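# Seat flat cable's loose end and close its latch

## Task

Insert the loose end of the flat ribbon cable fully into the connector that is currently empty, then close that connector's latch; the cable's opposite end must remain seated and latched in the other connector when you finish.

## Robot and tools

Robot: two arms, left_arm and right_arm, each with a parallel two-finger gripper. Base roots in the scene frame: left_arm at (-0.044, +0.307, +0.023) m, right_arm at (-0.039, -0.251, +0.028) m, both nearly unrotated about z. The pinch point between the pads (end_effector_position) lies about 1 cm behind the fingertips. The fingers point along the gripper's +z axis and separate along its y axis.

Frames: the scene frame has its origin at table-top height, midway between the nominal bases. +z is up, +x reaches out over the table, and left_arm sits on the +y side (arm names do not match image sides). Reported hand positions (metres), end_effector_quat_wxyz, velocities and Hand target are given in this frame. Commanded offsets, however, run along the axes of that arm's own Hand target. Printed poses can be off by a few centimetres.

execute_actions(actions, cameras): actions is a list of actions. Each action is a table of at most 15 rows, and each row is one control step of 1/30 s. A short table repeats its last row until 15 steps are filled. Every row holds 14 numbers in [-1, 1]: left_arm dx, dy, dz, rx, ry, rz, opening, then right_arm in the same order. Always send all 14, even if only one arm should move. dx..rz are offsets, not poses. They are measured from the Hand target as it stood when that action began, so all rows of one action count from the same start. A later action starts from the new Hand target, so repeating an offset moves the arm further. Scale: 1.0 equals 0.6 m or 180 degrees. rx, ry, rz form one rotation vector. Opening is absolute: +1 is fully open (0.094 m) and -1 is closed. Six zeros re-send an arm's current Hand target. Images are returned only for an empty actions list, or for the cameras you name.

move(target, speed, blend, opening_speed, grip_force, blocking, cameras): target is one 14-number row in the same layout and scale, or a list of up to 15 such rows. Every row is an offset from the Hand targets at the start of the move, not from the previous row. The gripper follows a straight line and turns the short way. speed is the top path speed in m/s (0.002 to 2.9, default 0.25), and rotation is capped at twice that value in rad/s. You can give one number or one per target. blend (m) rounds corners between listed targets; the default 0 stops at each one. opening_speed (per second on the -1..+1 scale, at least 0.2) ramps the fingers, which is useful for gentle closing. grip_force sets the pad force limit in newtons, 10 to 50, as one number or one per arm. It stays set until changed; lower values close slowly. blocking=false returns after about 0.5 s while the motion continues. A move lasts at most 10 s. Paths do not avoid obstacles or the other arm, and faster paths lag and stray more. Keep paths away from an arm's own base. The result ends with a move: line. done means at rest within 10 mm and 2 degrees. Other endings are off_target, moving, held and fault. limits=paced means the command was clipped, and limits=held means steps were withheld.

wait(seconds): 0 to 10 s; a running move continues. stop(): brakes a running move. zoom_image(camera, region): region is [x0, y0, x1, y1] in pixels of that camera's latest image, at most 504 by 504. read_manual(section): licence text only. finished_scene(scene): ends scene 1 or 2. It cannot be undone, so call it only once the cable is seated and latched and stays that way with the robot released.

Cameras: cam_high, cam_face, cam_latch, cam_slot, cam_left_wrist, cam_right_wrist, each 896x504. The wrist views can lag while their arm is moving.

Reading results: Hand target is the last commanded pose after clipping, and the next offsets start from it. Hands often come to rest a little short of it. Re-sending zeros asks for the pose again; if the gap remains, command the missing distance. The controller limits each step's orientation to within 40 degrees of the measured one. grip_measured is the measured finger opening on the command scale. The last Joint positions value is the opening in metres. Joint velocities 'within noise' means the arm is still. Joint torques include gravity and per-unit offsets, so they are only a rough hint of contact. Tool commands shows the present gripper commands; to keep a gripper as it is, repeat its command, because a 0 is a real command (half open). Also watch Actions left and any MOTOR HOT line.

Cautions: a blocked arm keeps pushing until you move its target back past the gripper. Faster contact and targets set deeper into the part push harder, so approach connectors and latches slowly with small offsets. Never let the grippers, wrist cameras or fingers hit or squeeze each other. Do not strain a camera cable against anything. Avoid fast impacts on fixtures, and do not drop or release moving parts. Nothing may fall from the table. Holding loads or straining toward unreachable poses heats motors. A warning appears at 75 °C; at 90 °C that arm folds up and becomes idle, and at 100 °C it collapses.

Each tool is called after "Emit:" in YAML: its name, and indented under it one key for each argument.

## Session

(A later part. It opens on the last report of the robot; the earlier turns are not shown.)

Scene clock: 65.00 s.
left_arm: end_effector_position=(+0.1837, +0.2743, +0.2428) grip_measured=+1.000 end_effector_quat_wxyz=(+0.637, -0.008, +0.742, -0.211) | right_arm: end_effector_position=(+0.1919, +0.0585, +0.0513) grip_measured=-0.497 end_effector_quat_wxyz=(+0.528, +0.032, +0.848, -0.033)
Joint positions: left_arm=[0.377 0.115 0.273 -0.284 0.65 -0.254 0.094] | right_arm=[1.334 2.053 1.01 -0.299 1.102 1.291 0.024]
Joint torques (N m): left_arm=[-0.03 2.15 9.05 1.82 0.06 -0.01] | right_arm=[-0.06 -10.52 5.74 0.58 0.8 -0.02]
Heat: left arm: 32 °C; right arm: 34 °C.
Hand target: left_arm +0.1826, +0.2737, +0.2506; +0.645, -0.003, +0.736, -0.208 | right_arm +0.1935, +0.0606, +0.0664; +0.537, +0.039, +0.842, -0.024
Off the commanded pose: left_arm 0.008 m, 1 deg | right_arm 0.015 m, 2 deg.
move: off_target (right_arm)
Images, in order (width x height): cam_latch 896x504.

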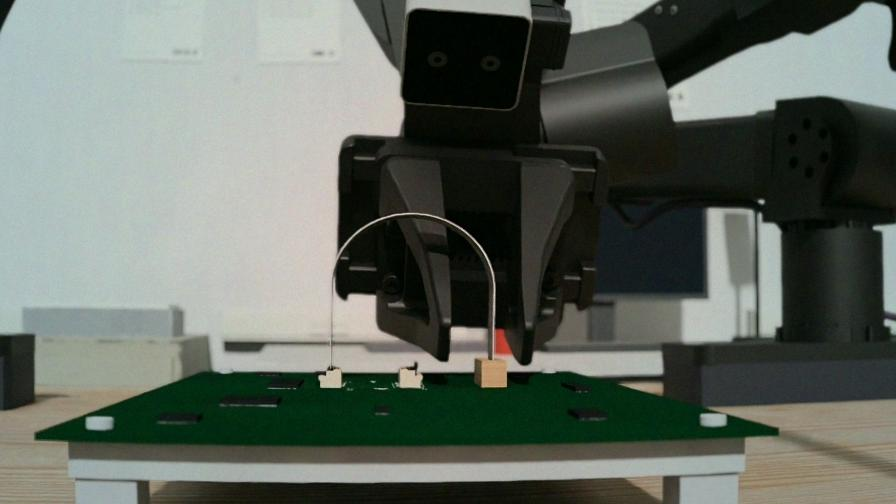

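Emit:
move:
  target: [0,0,0,0,0,0,1,-0.0083,0.0034,-0.0041,0,0,0,-0.5]
  speed: 0.06
  cameras: ["cam_latch","cam_slot"]

Scene clock: 67.67 s.
left_arm: end_effector_position=(+0.1837, +0.2743, +0.2428) grip_measured=+1.000 end_effector_quat_wxyz=(+0.637, -0.008, +0.742, -0.211) | right_arm: end_effector_position=(+0.1912, +0.0555, +0.0538) grip_measured=-0.497 end_effector_quat_wxyz=(+0.527, +0.028, +0.849, -0.040)
Joint positions: left_arm=[0.377 0.115 0.273 -0.284 0.65 -0.254 0.094] | right_arm=[1.334 2.042 1.01 -0.326 1.102 1.291 0.024]
Joint torques (N m): left_arm=[0.02 2.14 8.99 1.82 0.07 0.01] | right_arm=[0.03 -10.4 7.15 0.6 0.8 0.01]
Heat: left arm: 33 °C; right arm: 34 °C.
Hand target: left_arm +0.1826, +0.2737, +0.2506; +0.645, -0.003, +0.736, -0.208 | right_arm +0.1936, +0.0627, +0.0721; +0.537, +0.039, +0.842, -0.024
Off the commanded pose: left_arm 0.008 m, 1 deg | right_arm 0.020 m, 3 deg.
move: off_target (right_arm)
Images, in order (width x height): cam_latch 896x504, cam_slot 896x504.

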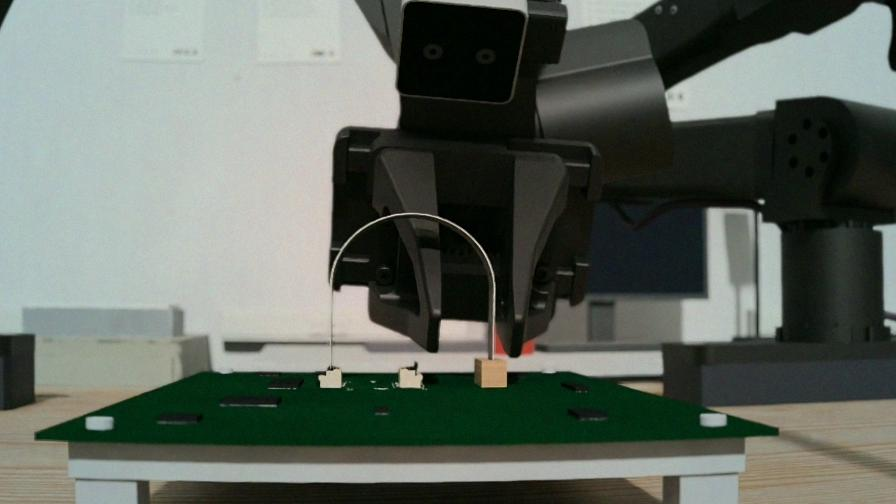

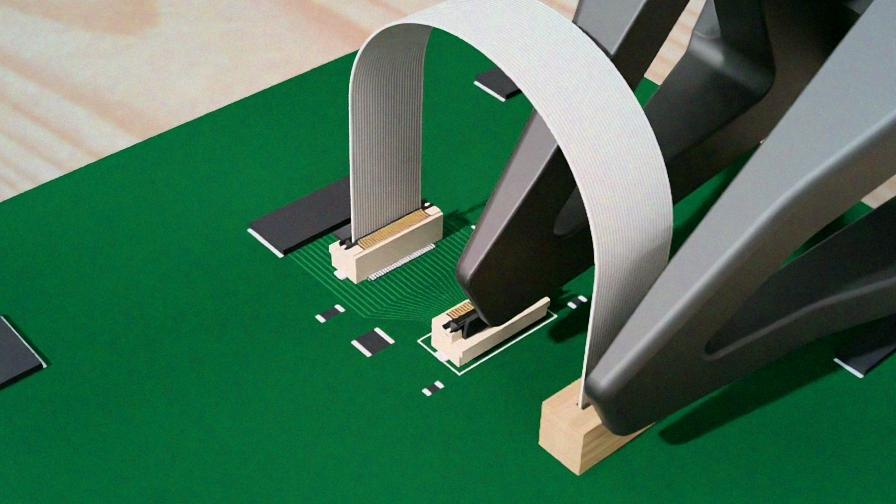

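Emit:
move:
  target: [0,0,0,0,0,0,1,-0.0041,0.010,-0.003,0,0,0,-0.5]
  speed: 0.06
  cameras: ["cam_latch"]

Scene clock: 69.97 s.
left_arm: end_effector_position=(+0.1837, +0.2743, +0.2428) grip_measured=+1.000 end_effector_quat_wxyz=(+0.637, -0.008, +0.742, -0.211) | right_arm: end_effector_position=(+0.1924, +0.0608, +0.0593) grip_measured=-0.497 end_effector_quat_wxyz=(+0.527, +0.027, +0.849, -0.040)
Joint positions: left_arm=[0.377 0.115 0.273 -0.284 0.65 -0.254 0.094] | right_arm=[1.334 2.042 1.04 -0.357 1.102 1.291 0.024]
Joint torques (N m): left_arm=[0.06 2.1 9.03 1.83 0.07 0] | right_arm=[0.46 -9.66 7.66 0.57 0.81 0.08]
Heat: left arm: 33 °C; right arm: 34 °C.
Hand target: left_arm +0.1826, +0.2737, +0.2506; +0.645, -0.003, +0.736, -0.208 | right_arm +0.1936, +0.0687, +0.0751; +0.537, +0.039, +0.842, -0.024
Off the commanded pose: left_arm 0.008 m, 1 deg | right_arm 0.018 m, 3 deg.
move: off_target (right_arm)
Images, in order (width x height): cam_latch 896x504.

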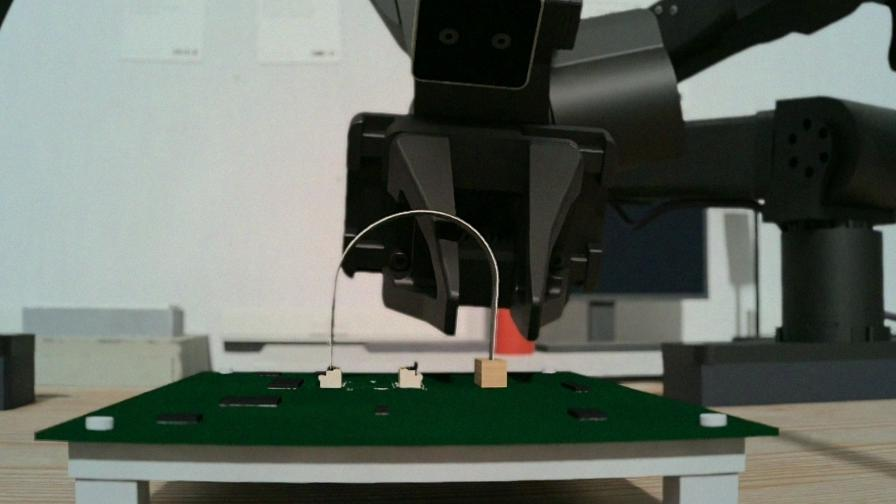

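Emit:
move:
  target: [0,0,0,0,0,0,1,0.0024,0.0048,-0.0012,-0.0076,0,-0.0035,-0.5]
  speed: 0.06
  cameras: ["cam_latch","cam_right_wrist","cam_slot"]

Scene clock: 72.10 s.
left_arm: end_effector_position=(+0.1837, +0.2743, +0.2428) grip_measured=+1.000 end_effector_quat_wxyz=(+0.637, -0.008, +0.742, -0.211) | right_arm: end_effector_position=(+0.1933, +0.0663, +0.0600) grip_measured=-0.497 end_effector_quat_wxyz=(+0.528, +0.022, +0.849, -0.034)
Joint positions: left_arm=[0.377 0.115 0.273 -0.284 0.65 -0.254 0.094] | right_arm=[1.334 2.042 1.04 -0.32 1.099 1.256 0.024]
Joint torques (N m): left_arm=[0.03 2.1 9.05 1.82 0.06 0] | right_arm=[0.72 -10.39 5.63 0.81 0.77 -0.05]
Heat: left arm: 33 °C; right arm: 34 °C.
Hand target: left_arm +0.1826, +0.2737, +0.2506; +0.645, -0.003, +0.736, -0.208 | right_arm +0.1926, +0.0717, +0.0741; +0.537, +0.028, +0.843, -0.017
Off the commanded pose: left_arm 0.008 m, 1 deg | right_arm 0.015 m, 2 deg.
move: off_target (right_arm)
camera_calibration:
cam_right_wrist: T_world_to_cam=[[-0.0566652, -0.995339, 0.0780402, 0.0683546], [-0.797021, -0.00197811, -0.603948, 0.226198], [0.601288, -0.0964226, -0.793194, 0.0287703], [0, 0, 0, 1]] pos_world=[0.166859, 0.0712575, 0.154098]
Images, in order (width x height): cam_latch 896x504, cam_slot 896x504, cam_right_wrist 896x504.

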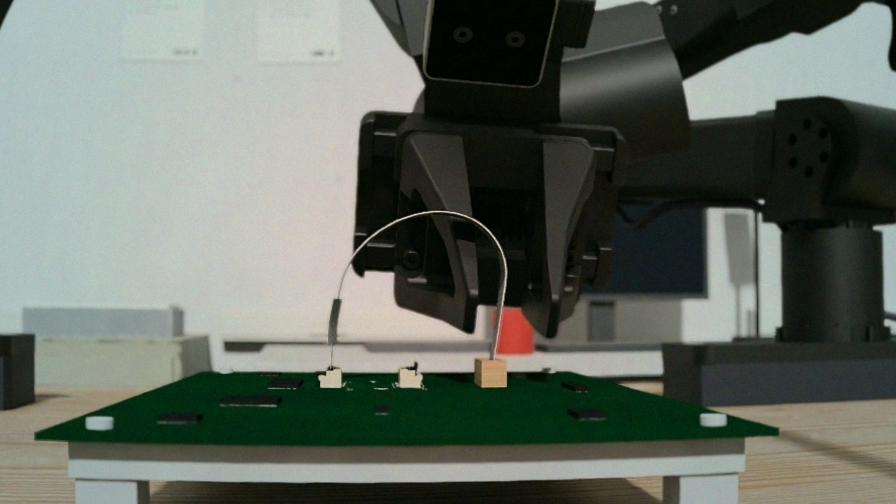

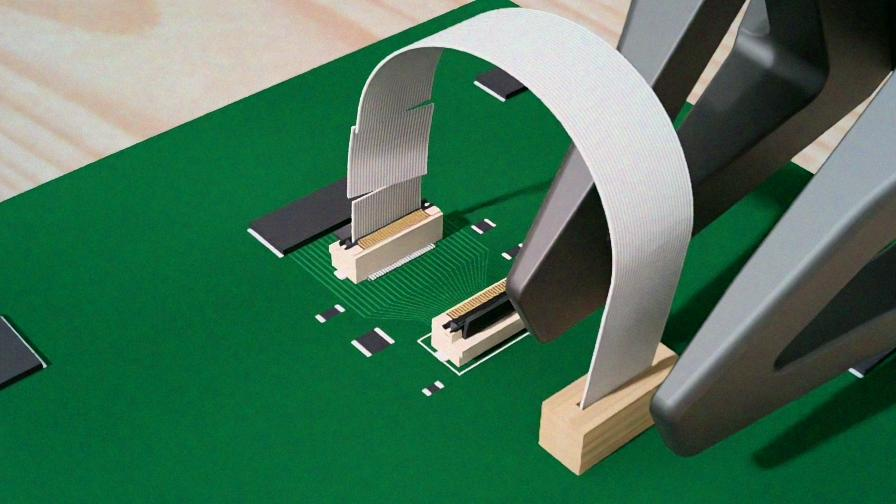

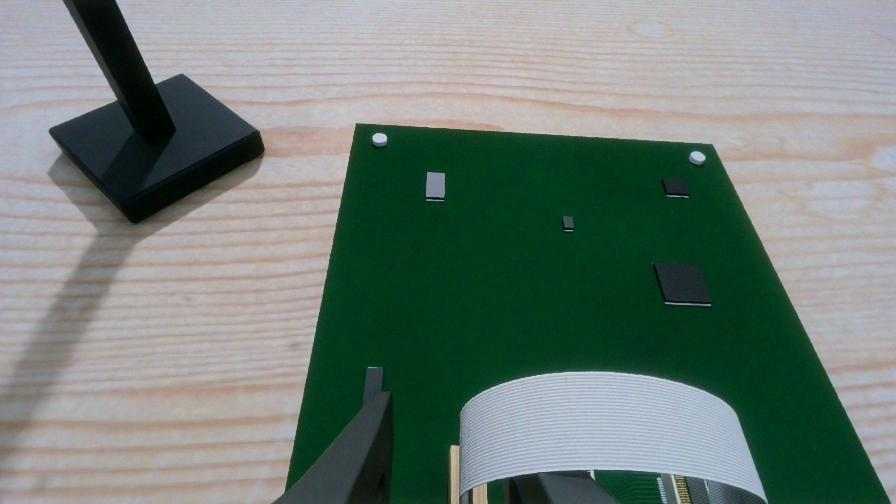

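Emit:
move:
  target: [0,0,0,0,0,0,1,0,-0.005,0.0003,0,0,0.0122,-0.5]
  speed: 0.06
  cameras: ["cam_latch"]

Scene clock: 75.30 s.
left_arm: end_effector_position=(+0.1837, +0.2743, +0.2428) grip_measured=+1.000 end_effector_quat_wxyz=(+0.637, -0.008, +0.742, -0.211) | right_arm: end_effector_position=(+0.1936, +0.0679, +0.0602) grip_measured=-0.497 end_effector_quat_wxyz=(+0.528, +0.032, +0.848, -0.025)
Joint positions: left_arm=[0.377 0.115 0.273 -0.284 0.65 -0.254 0.094] | right_arm=[1.334 2.042 1.04 -0.31 1.098 1.272 0.024]
Joint torques (N m): left_arm=[0.03 2.14 8.96 1.83 0.06 0] | right_arm=[0.57 -11.02 4.38 0.8 0.78 0.09]
Heat: left arm: 33 °C; right arm: 34 °C.
Hand target: left_arm +0.1826, +0.2737, +0.2506; +0.645, -0.003, +0.736, -0.208 | right_arm +0.1925, +0.0687, +0.0740; +0.538, +0.045, +0.842, -0.007
Off the commanded pose: left_arm 0.008 m, 1 deg | right_arm 0.014 m, 3 deg.
move: off_target (right_arm)
Images, in order (width x height): cam_latch 896x504.

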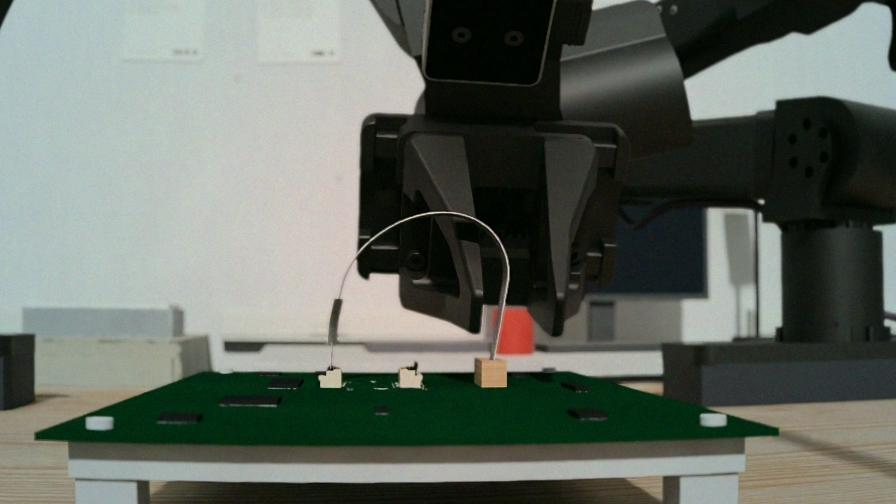

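Emit:
move:
  target: [0,0,0,0,0,0,1,0.0,-0.0067,0.0004,0,0,0,-0.5]
  speed: 0.06
  cameras: ["cam_latch"]

Scene clock: 76.93 s.
left_arm: end_effector_position=(+0.1837, +0.2743, +0.2428) grip_measured=+1.000 end_effector_quat_wxyz=(+0.637, -0.008, +0.742, -0.211) | right_arm: end_effector_position=(+0.1926, +0.0639, +0.0610) grip_measured=-0.497 end_effector_quat_wxyz=(+0.529, +0.034, +0.848, -0.022)
Joint positions: left_arm=[0.377 0.115 0.273 -0.284 0.65 -0.254 0.094] | right_arm=[1.334 2.026 1.017 -0.297 1.097 1.273 0.024]
Joint torques (N m): left_arm=[-0.02 2.1 8.99 1.82 0.07 0] | right_arm=[0.31 -10.61 4.57 0.81 0.78 0.06]
Heat: left arm: 33 °C; right arm: 33 °C.
Hand target: left_arm +0.1826, +0.2737, +0.2506; +0.645, -0.003, +0.736, -0.208 | right_arm +0.1924, +0.0647, +0.0738; +0.538, +0.045, +0.842, -0.007
Off the commanded pose: left_arm 0.008 m, 1 deg | right_arm 0.013 m, 2 deg.
move: off_target (right_arm)
Images, in order (width x height): cam_latch 896x504.

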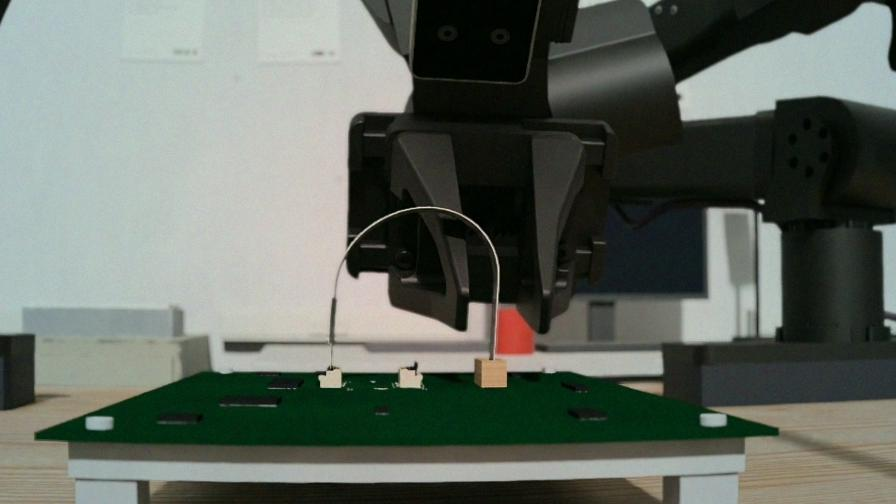

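Emit:
move:
  target: [0,0,0,0,0,0,1,0,0,0,0,0,0,-1]
  grip_force: [50,25]
  opening_speed: 0.3
  cameras: ["cam_latch","cam_face","cam_slot","cam_right_wrist"]

Scene clock: 80.03 s.
left_arm: end_effector_position=(+0.1837, +0.2743, +0.2428) grip_measured=+1.000 end_effector_quat_wxyz=(+0.637, -0.008, +0.742, -0.211) | right_arm: end_effector_position=(+0.1925, +0.0633, +0.0609) grip_measured=-0.964 end_effector_quat_wxyz=(+0.529, +0.033, +0.848, -0.023)
Joint positions: left_arm=[0.377 0.115 0.273 -0.284 0.65 -0.254 0.094] | right_arm=[1.334 2.025 1.015 -0.297 1.097 1.273 0.002]
Joint torques (N m): left_arm=[0.02 2.15 9.06 1.82 0.07 0.01] | right_arm=[0.32 -10.37 4.77 0.81 0.79 0.04]
Heat: left arm: 33 °C; right arm: 33 °C.
Hand target: left_arm +0.1826, +0.2737, +0.2506; +0.645, -0.003, +0.736, -0.208 | right_arm +0.1924, +0.0647, +0.0737; +0.538, +0.044, +0.842, -0.007
Off the commanded pose: left_arm 0.008 m, 1 deg | right_arm 0.013 m, 3 deg.
grip_force (N): 50, 25
move: off_target (right_arm)
camera_calibration:
cam_right_wrist: T_world_to_cam=[[-0.0642439, -0.996822, 0.0471071, 0.0685486], [-0.794782, 0.0225623, -0.606476, 0.2243], [0.603486, -0.0764022, -0.793705, 0.0280492], [0, 0, 0, 1]] pos_world=[0.165746, 0.065413, 0.155066]
Images, in order (width x height): cam_face 896x504, cam_latch 896x504, cam_slot 896x504, cam_right_wrist 896x504.

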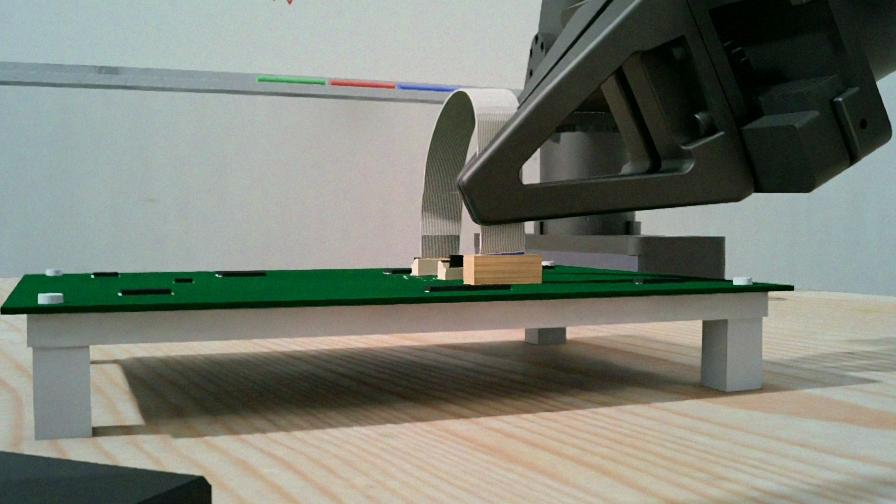

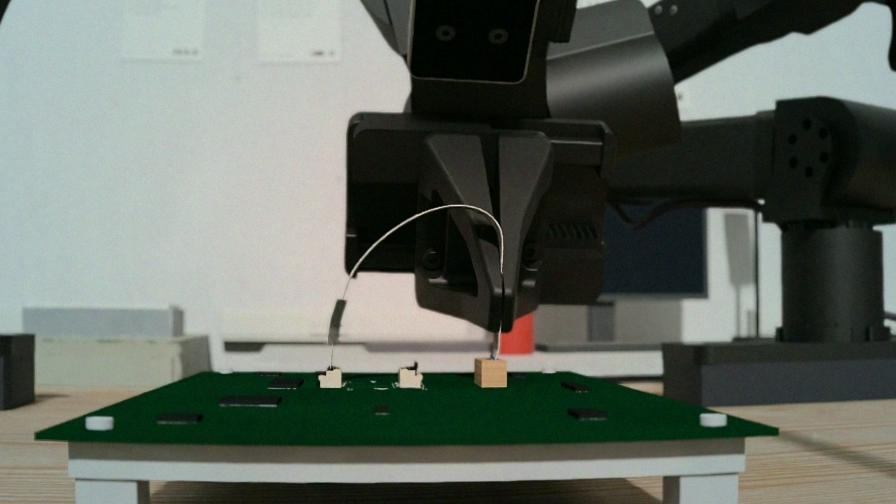

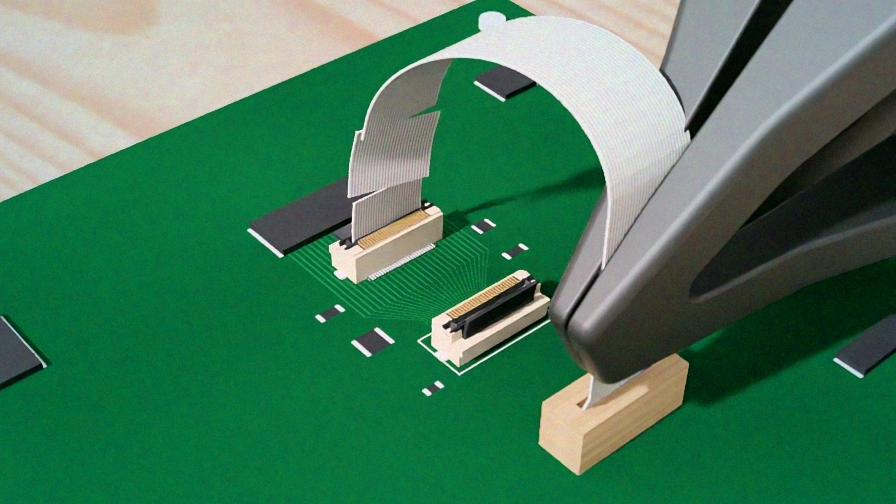

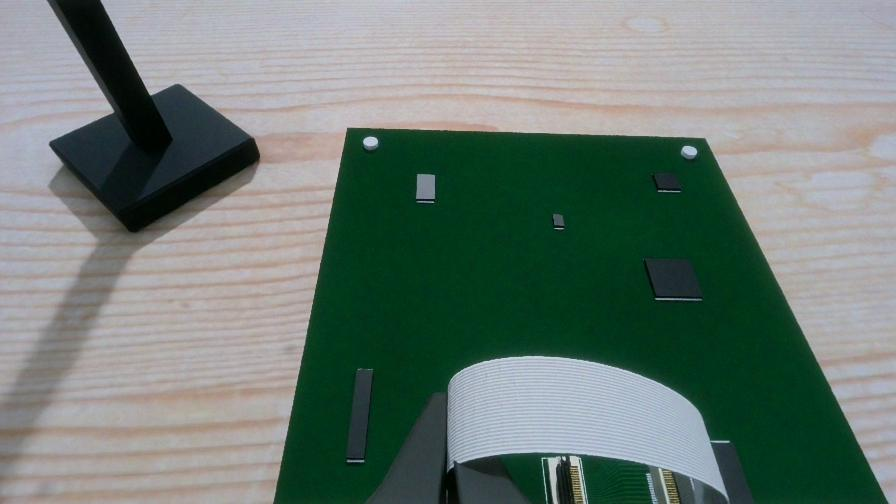

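Emit:
zoom_image:
  camera: "cam_latch"
  region: [440, 270, 560, 400]

Emit:
zoom_image:
  camera: "cam_face"
  region: [440, 180, 560, 300]

Emit:
zoom_image:
  camera: "cam_slot"
  region: [530, 330, 710, 480]

Scaled by 3.877 from the camera's 896x504 image, which has a finer 1280x720 frame.

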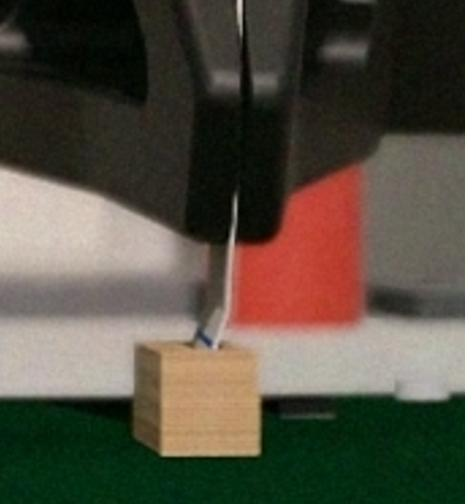

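Scaled by 4.200 from the camera's 896x504 image, which has a finer 1280x720 frame.

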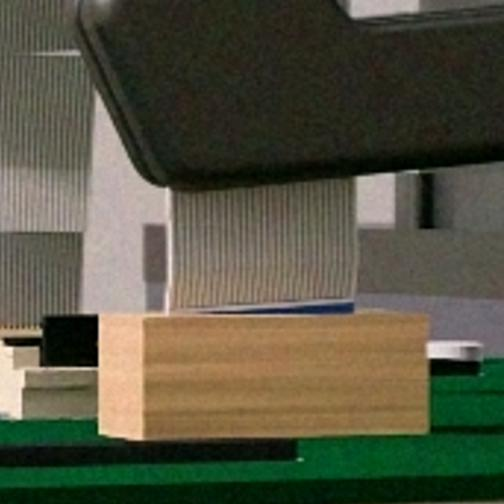

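Scaled by 2.800 from the camera's 896x504 image, which has a finer 1280x720 frame.

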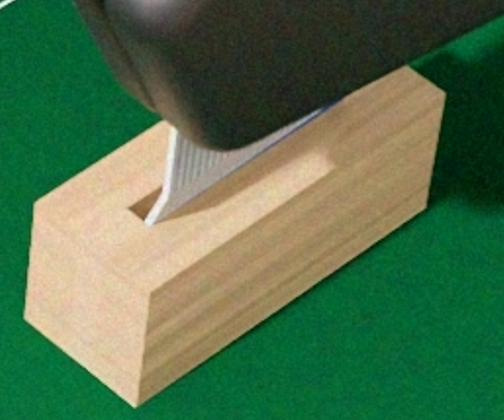

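Emit:
move:
  target: [0,0,0,0,0,0,1,-0.0242,0.0009,-0.0112,0,0,0,-1]
  speed: 0.05
  cameras: ["cam_latch","cam_face","cam_slot","cam_right_wrist"]

Scene clock: 85.53 s.
left_arm: end_effector_position=(+0.1837, +0.2743, +0.2428) grip_measured=+1.000 end_effector_quat_wxyz=(+0.637, -0.008, +0.742, -0.211) | right_arm: end_effector_position=(+0.1919, +0.0610, +0.0735) grip_measured=-0.964 end_effector_quat_wxyz=(+0.528, +0.034, +0.848, -0.021)
Joint positions: left_arm=[0.377 0.115 0.273 -0.284 0.65 -0.254 0.094] | right_arm=[1.334 1.982 1.015 -0.336 1.095 1.273 0.002]
Joint torques (N m): left_arm=[0.02 2.15 9.05 1.83 0.07 0] | right_arm=[0.31 -10.18 6.52 0.65 0.8 0.03]
Heat: left arm: 33 °C; right arm: 33 °C.
Hand target: left_arm +0.1826, +0.2737, +0.2506; +0.645, -0.003, +0.736, -0.208 | right_arm +0.1924, +0.0647, +0.0897; +0.538, +0.045, +0.842, -0.007
Off the commanded pose: left_arm 0.008 m, 1 deg | right_arm 0.017 m, 2 deg.
grip_force (N): 50, 25
move: off_target (right_arm)
camera_calibration:
cam_right_wrist: T_world_to_cam=[[-0.0637338, -0.997037, 0.0430698, 0.0659258], [-0.795393, 0.0246839, -0.605591, 0.231341], [0.602734, -0.072854, -0.794609, 0.0382609], [0, 0, 0, 1]] pos_world=[0.165148, 0.0628076, 0.167661]
Images, in order (width x height): cam_face 896x504, cam_latch 896x504, cam_slot 896x504, cam_right_wrist 896x504.

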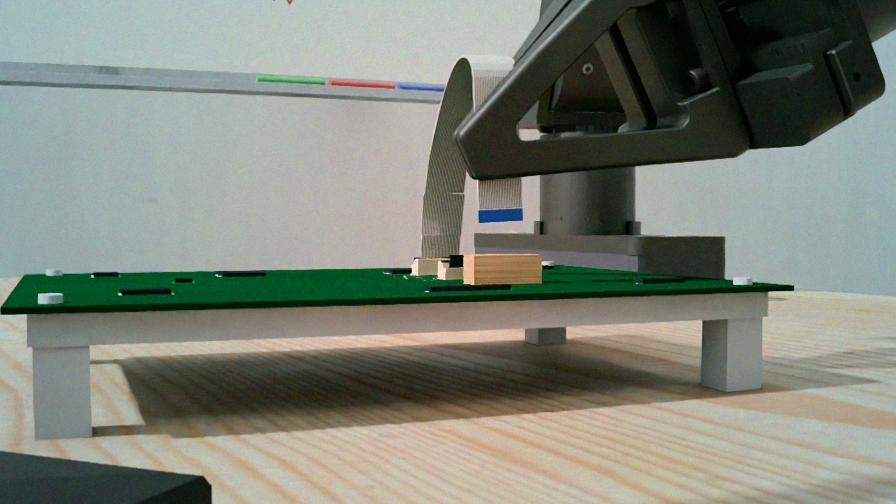

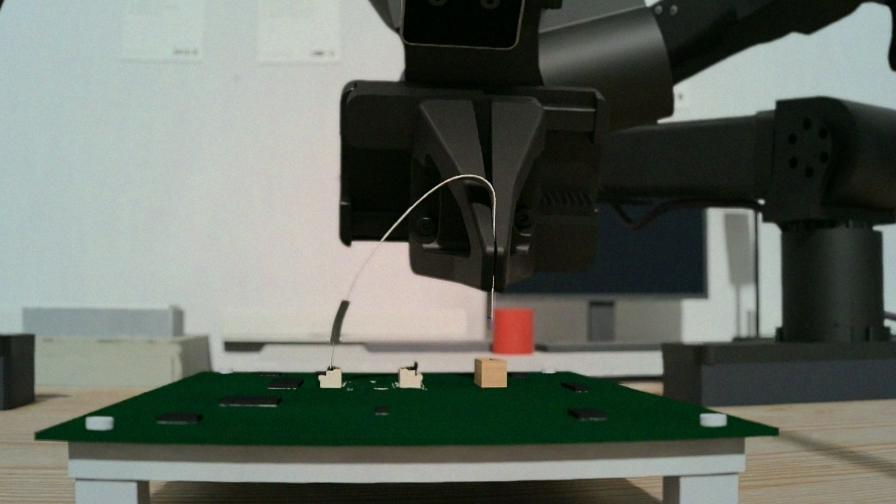

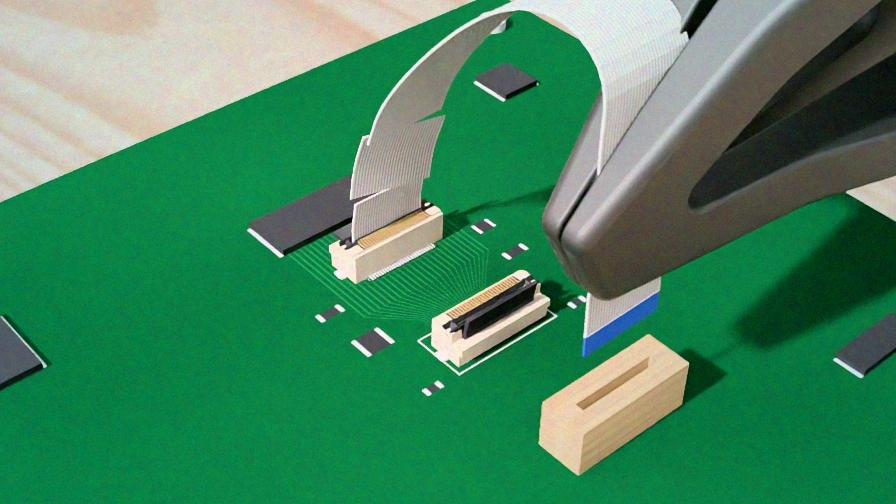

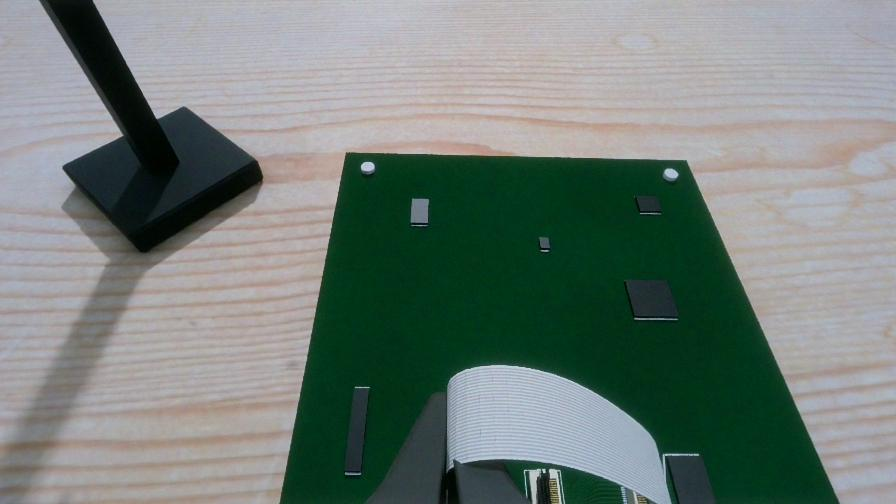

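Emit:
zoom_image:
  camera: "cam_latch"
  region: [370, 270, 530, 400]

Emit:
zoom_image:
  camera: "cam_slot"
  region: [420, 230, 700, 430]

Emit:
zoom_image:
  camera: "cam_face"
  region: [420, 160, 560, 300]

Scaled by 3.150 from the camera's 896x504 image, which has a finer 1280x720 frame.

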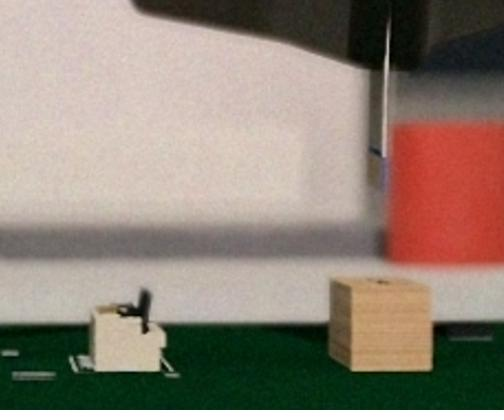

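Scaled by 1.800 from the camera's 896x504 image, which has a finer 1280x720 frame.

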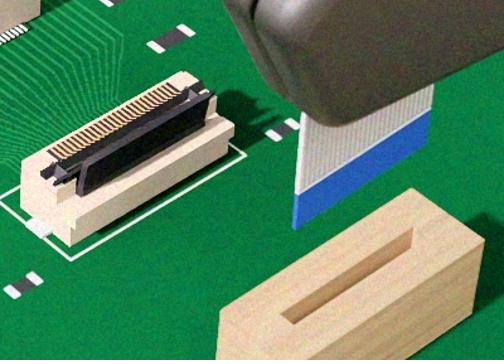

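Scaled by 3.600 from the camera's 896x504 image, which has a finer 1280x720 frame.

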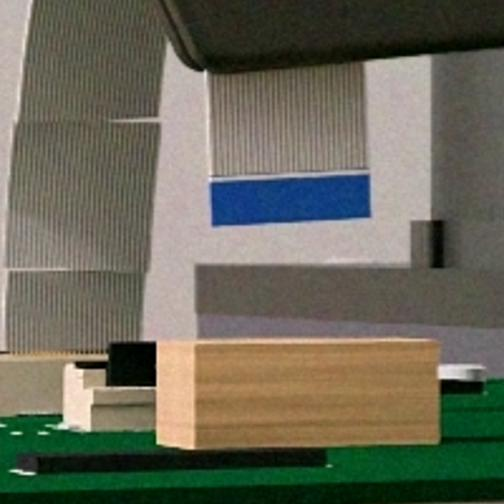

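Emit:
zoom_image:
  camera: "cam_slot"
  region: [560, 270, 690, 370]

Emit:
zoom_image:
  camera: "cam_latch"
  region: [465, 280, 525, 340]

Emit:
zoom_image:
  camera: "cam_face"
  region: [465, 170, 535, 240]

Scaled by 3.877 from the camera's 896x504 image, which has a finer 1280x720 frame.

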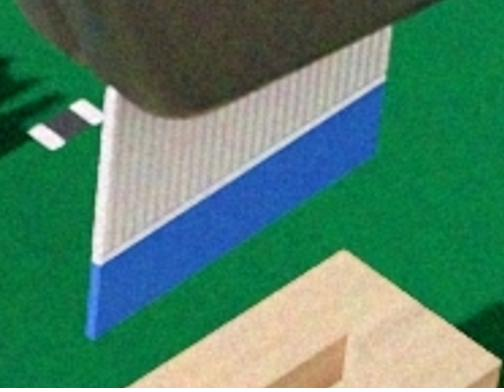

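Scaled by 8.400 from the camera's 896x504 image, which has a finer 1280x720 frame.

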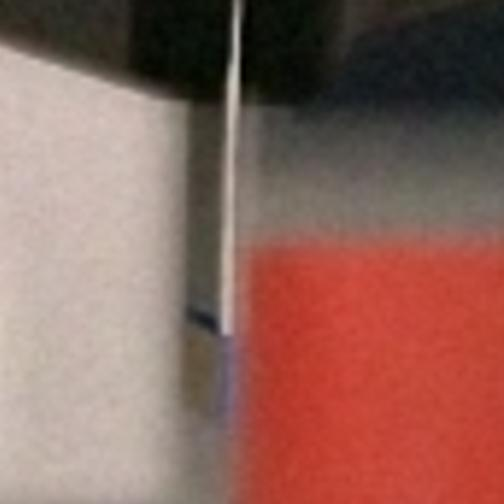

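Scaled by 7.200 from the camera's 896x504 image, which has a finer 1280x720 frame.

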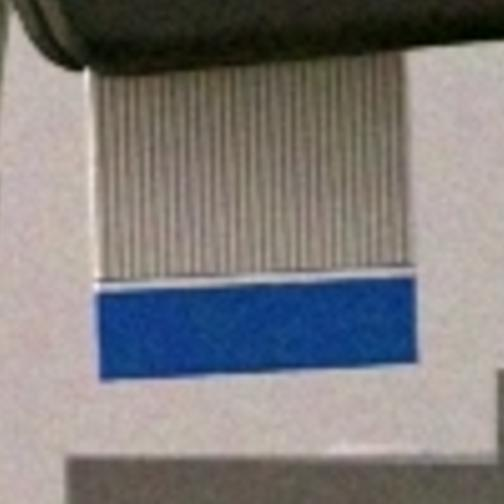

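Emit:
move:
  target: [0,0,0,0,0,0,1,-0.0135,-0.0420,-0.0065,0,-0.0194,0,-1]
  speed: 0.06
  cameras: ["cam_latch","cam_face","cam_slot","cam_right_wrist"]

Scene clock: 98.77 s.
left_arm: end_effector_position=(+0.1837, +0.2743, +0.2428) grip_measured=+1.000 end_effector_quat_wxyz=(+0.637, -0.008, +0.742, -0.211) | right_arm: end_effector_position=(+0.1907, +0.0397, +0.0839) grip_measured=-0.964 end_effector_quat_wxyz=(+0.548, +0.039, +0.836, -0.018)
Joint positions: left_arm=[0.377 0.115 0.273 -0.284 0.65 -0.254 0.094] | right_arm=[1.334 1.904 0.908 -0.274 1.139 1.256 0.002]
Joint torques (N m): left_arm=[-0.02 2.1 8.96 1.83 0.06 0.01] | right_arm=[0.62 -9.57 4.67 0.86 0.99 -0.06]
Heat: left arm: 33 °C; right arm: 33 °C.
Hand target: left_arm +0.1826, +0.2737, +0.2506; +0.645, -0.003, +0.736, -0.208 | right_arm +0.1902, +0.0392, +0.0978; +0.563, +0.044, +0.825, -0.008
Off the commanded pose: left_arm 0.008 m, 1 deg | right_arm 0.014 m, 2 deg.
grip_force (N): 50, 25
move: off_target (right_arm)
camera_calibration:
cam_right_wrist: T_world_to_cam=[[-0.0702793, -0.997029, 0.0315185, 0.0463278], [-0.766082, 0.0337094, -0.641859, 0.234344], [0.638889, -0.0692551, -0.766175, 0.0361623], [0, 0, 0, 1]] pos_world=[0.159679, 0.040795, 0.176662]
Images, in order (width x height): cam_face 896x504, cam_latch 896x504, cam_slot 896x504, cam_right_wrist 896x504.

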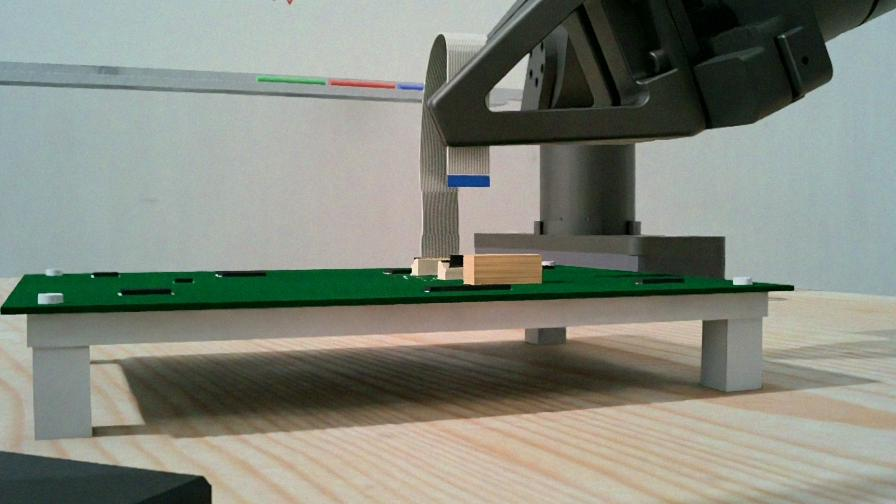

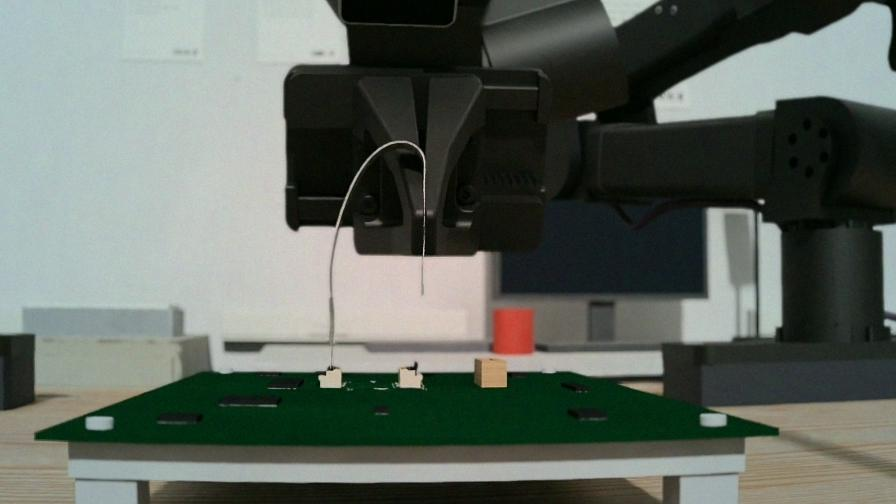

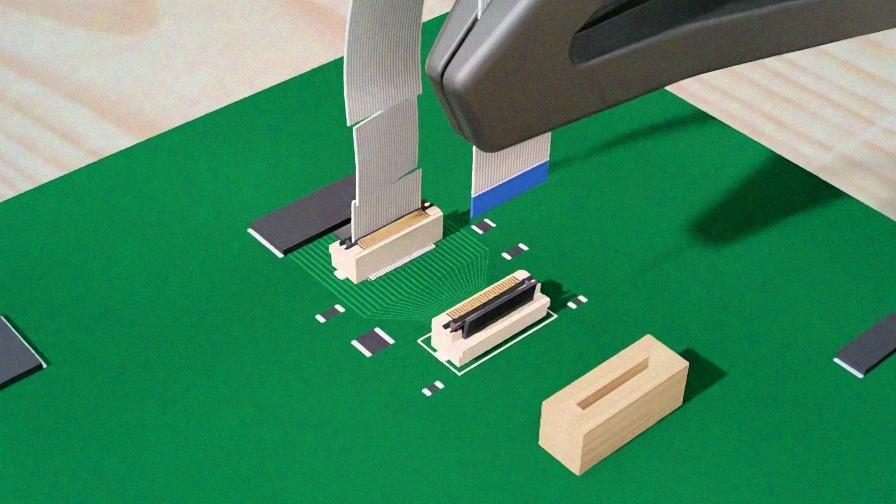

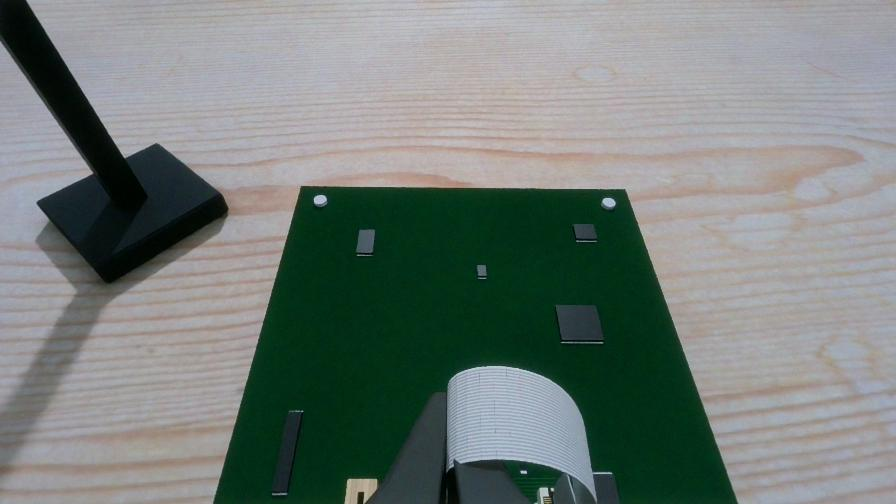

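Emit:
zoom_image:
  camera: "cam_latch"
  region: [380, 280, 480, 400]

Emit:
zoom_image:
  camera: "cam_slot"
  region: [410, 140, 590, 380]

Emit:
zoom_image:
  camera: "cam_face"
  region: [400, 140, 550, 300]

Scaled by 4.200 from the camera's 896x504 image, which has a finer 1280x720 frame.

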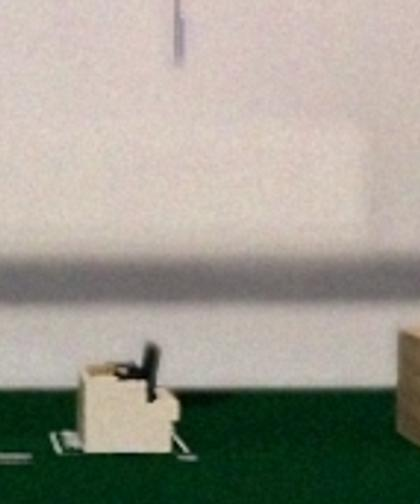

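Scaled by 2.100 from the camera's 896x504 image, which has a finer 1280x720 frame.

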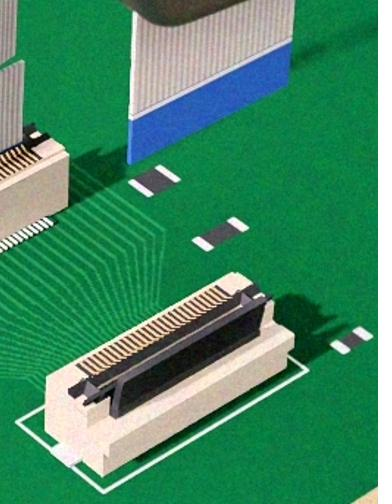

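Scaled by 3.150 from the camera's 896x504 image, which has a finer 1280x720 frame.

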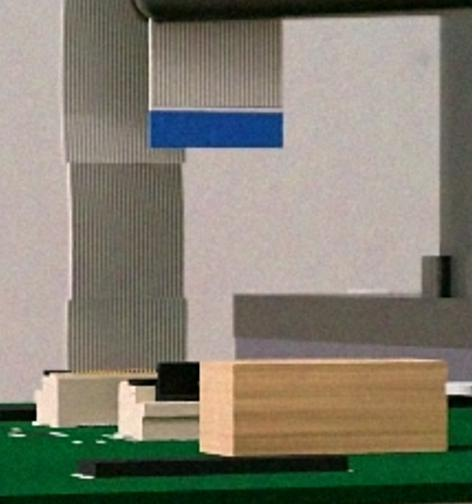

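Emit:
zoom_image:
  camera: "cam_slot"
  region: [460, 140, 560, 230]

Emit:
zoom_image:
  camera: "cam_slot"
  region: [410, 260, 570, 380]

Scaled by 5.040 from the camera's 896x504 image, which has a finer 1280x720 frame.

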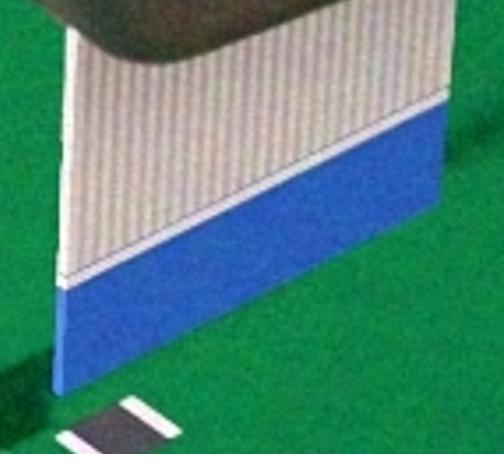

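Scaled by 3.150 from the camera's 896x504 image, which has a finer 1280x720 frame.

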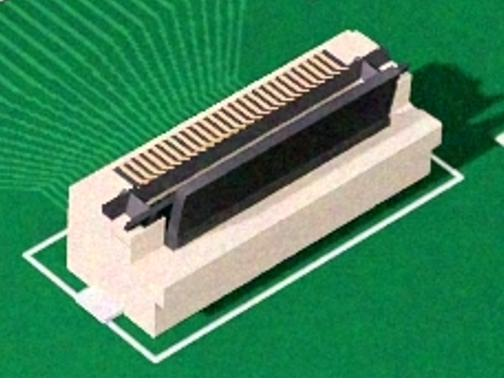

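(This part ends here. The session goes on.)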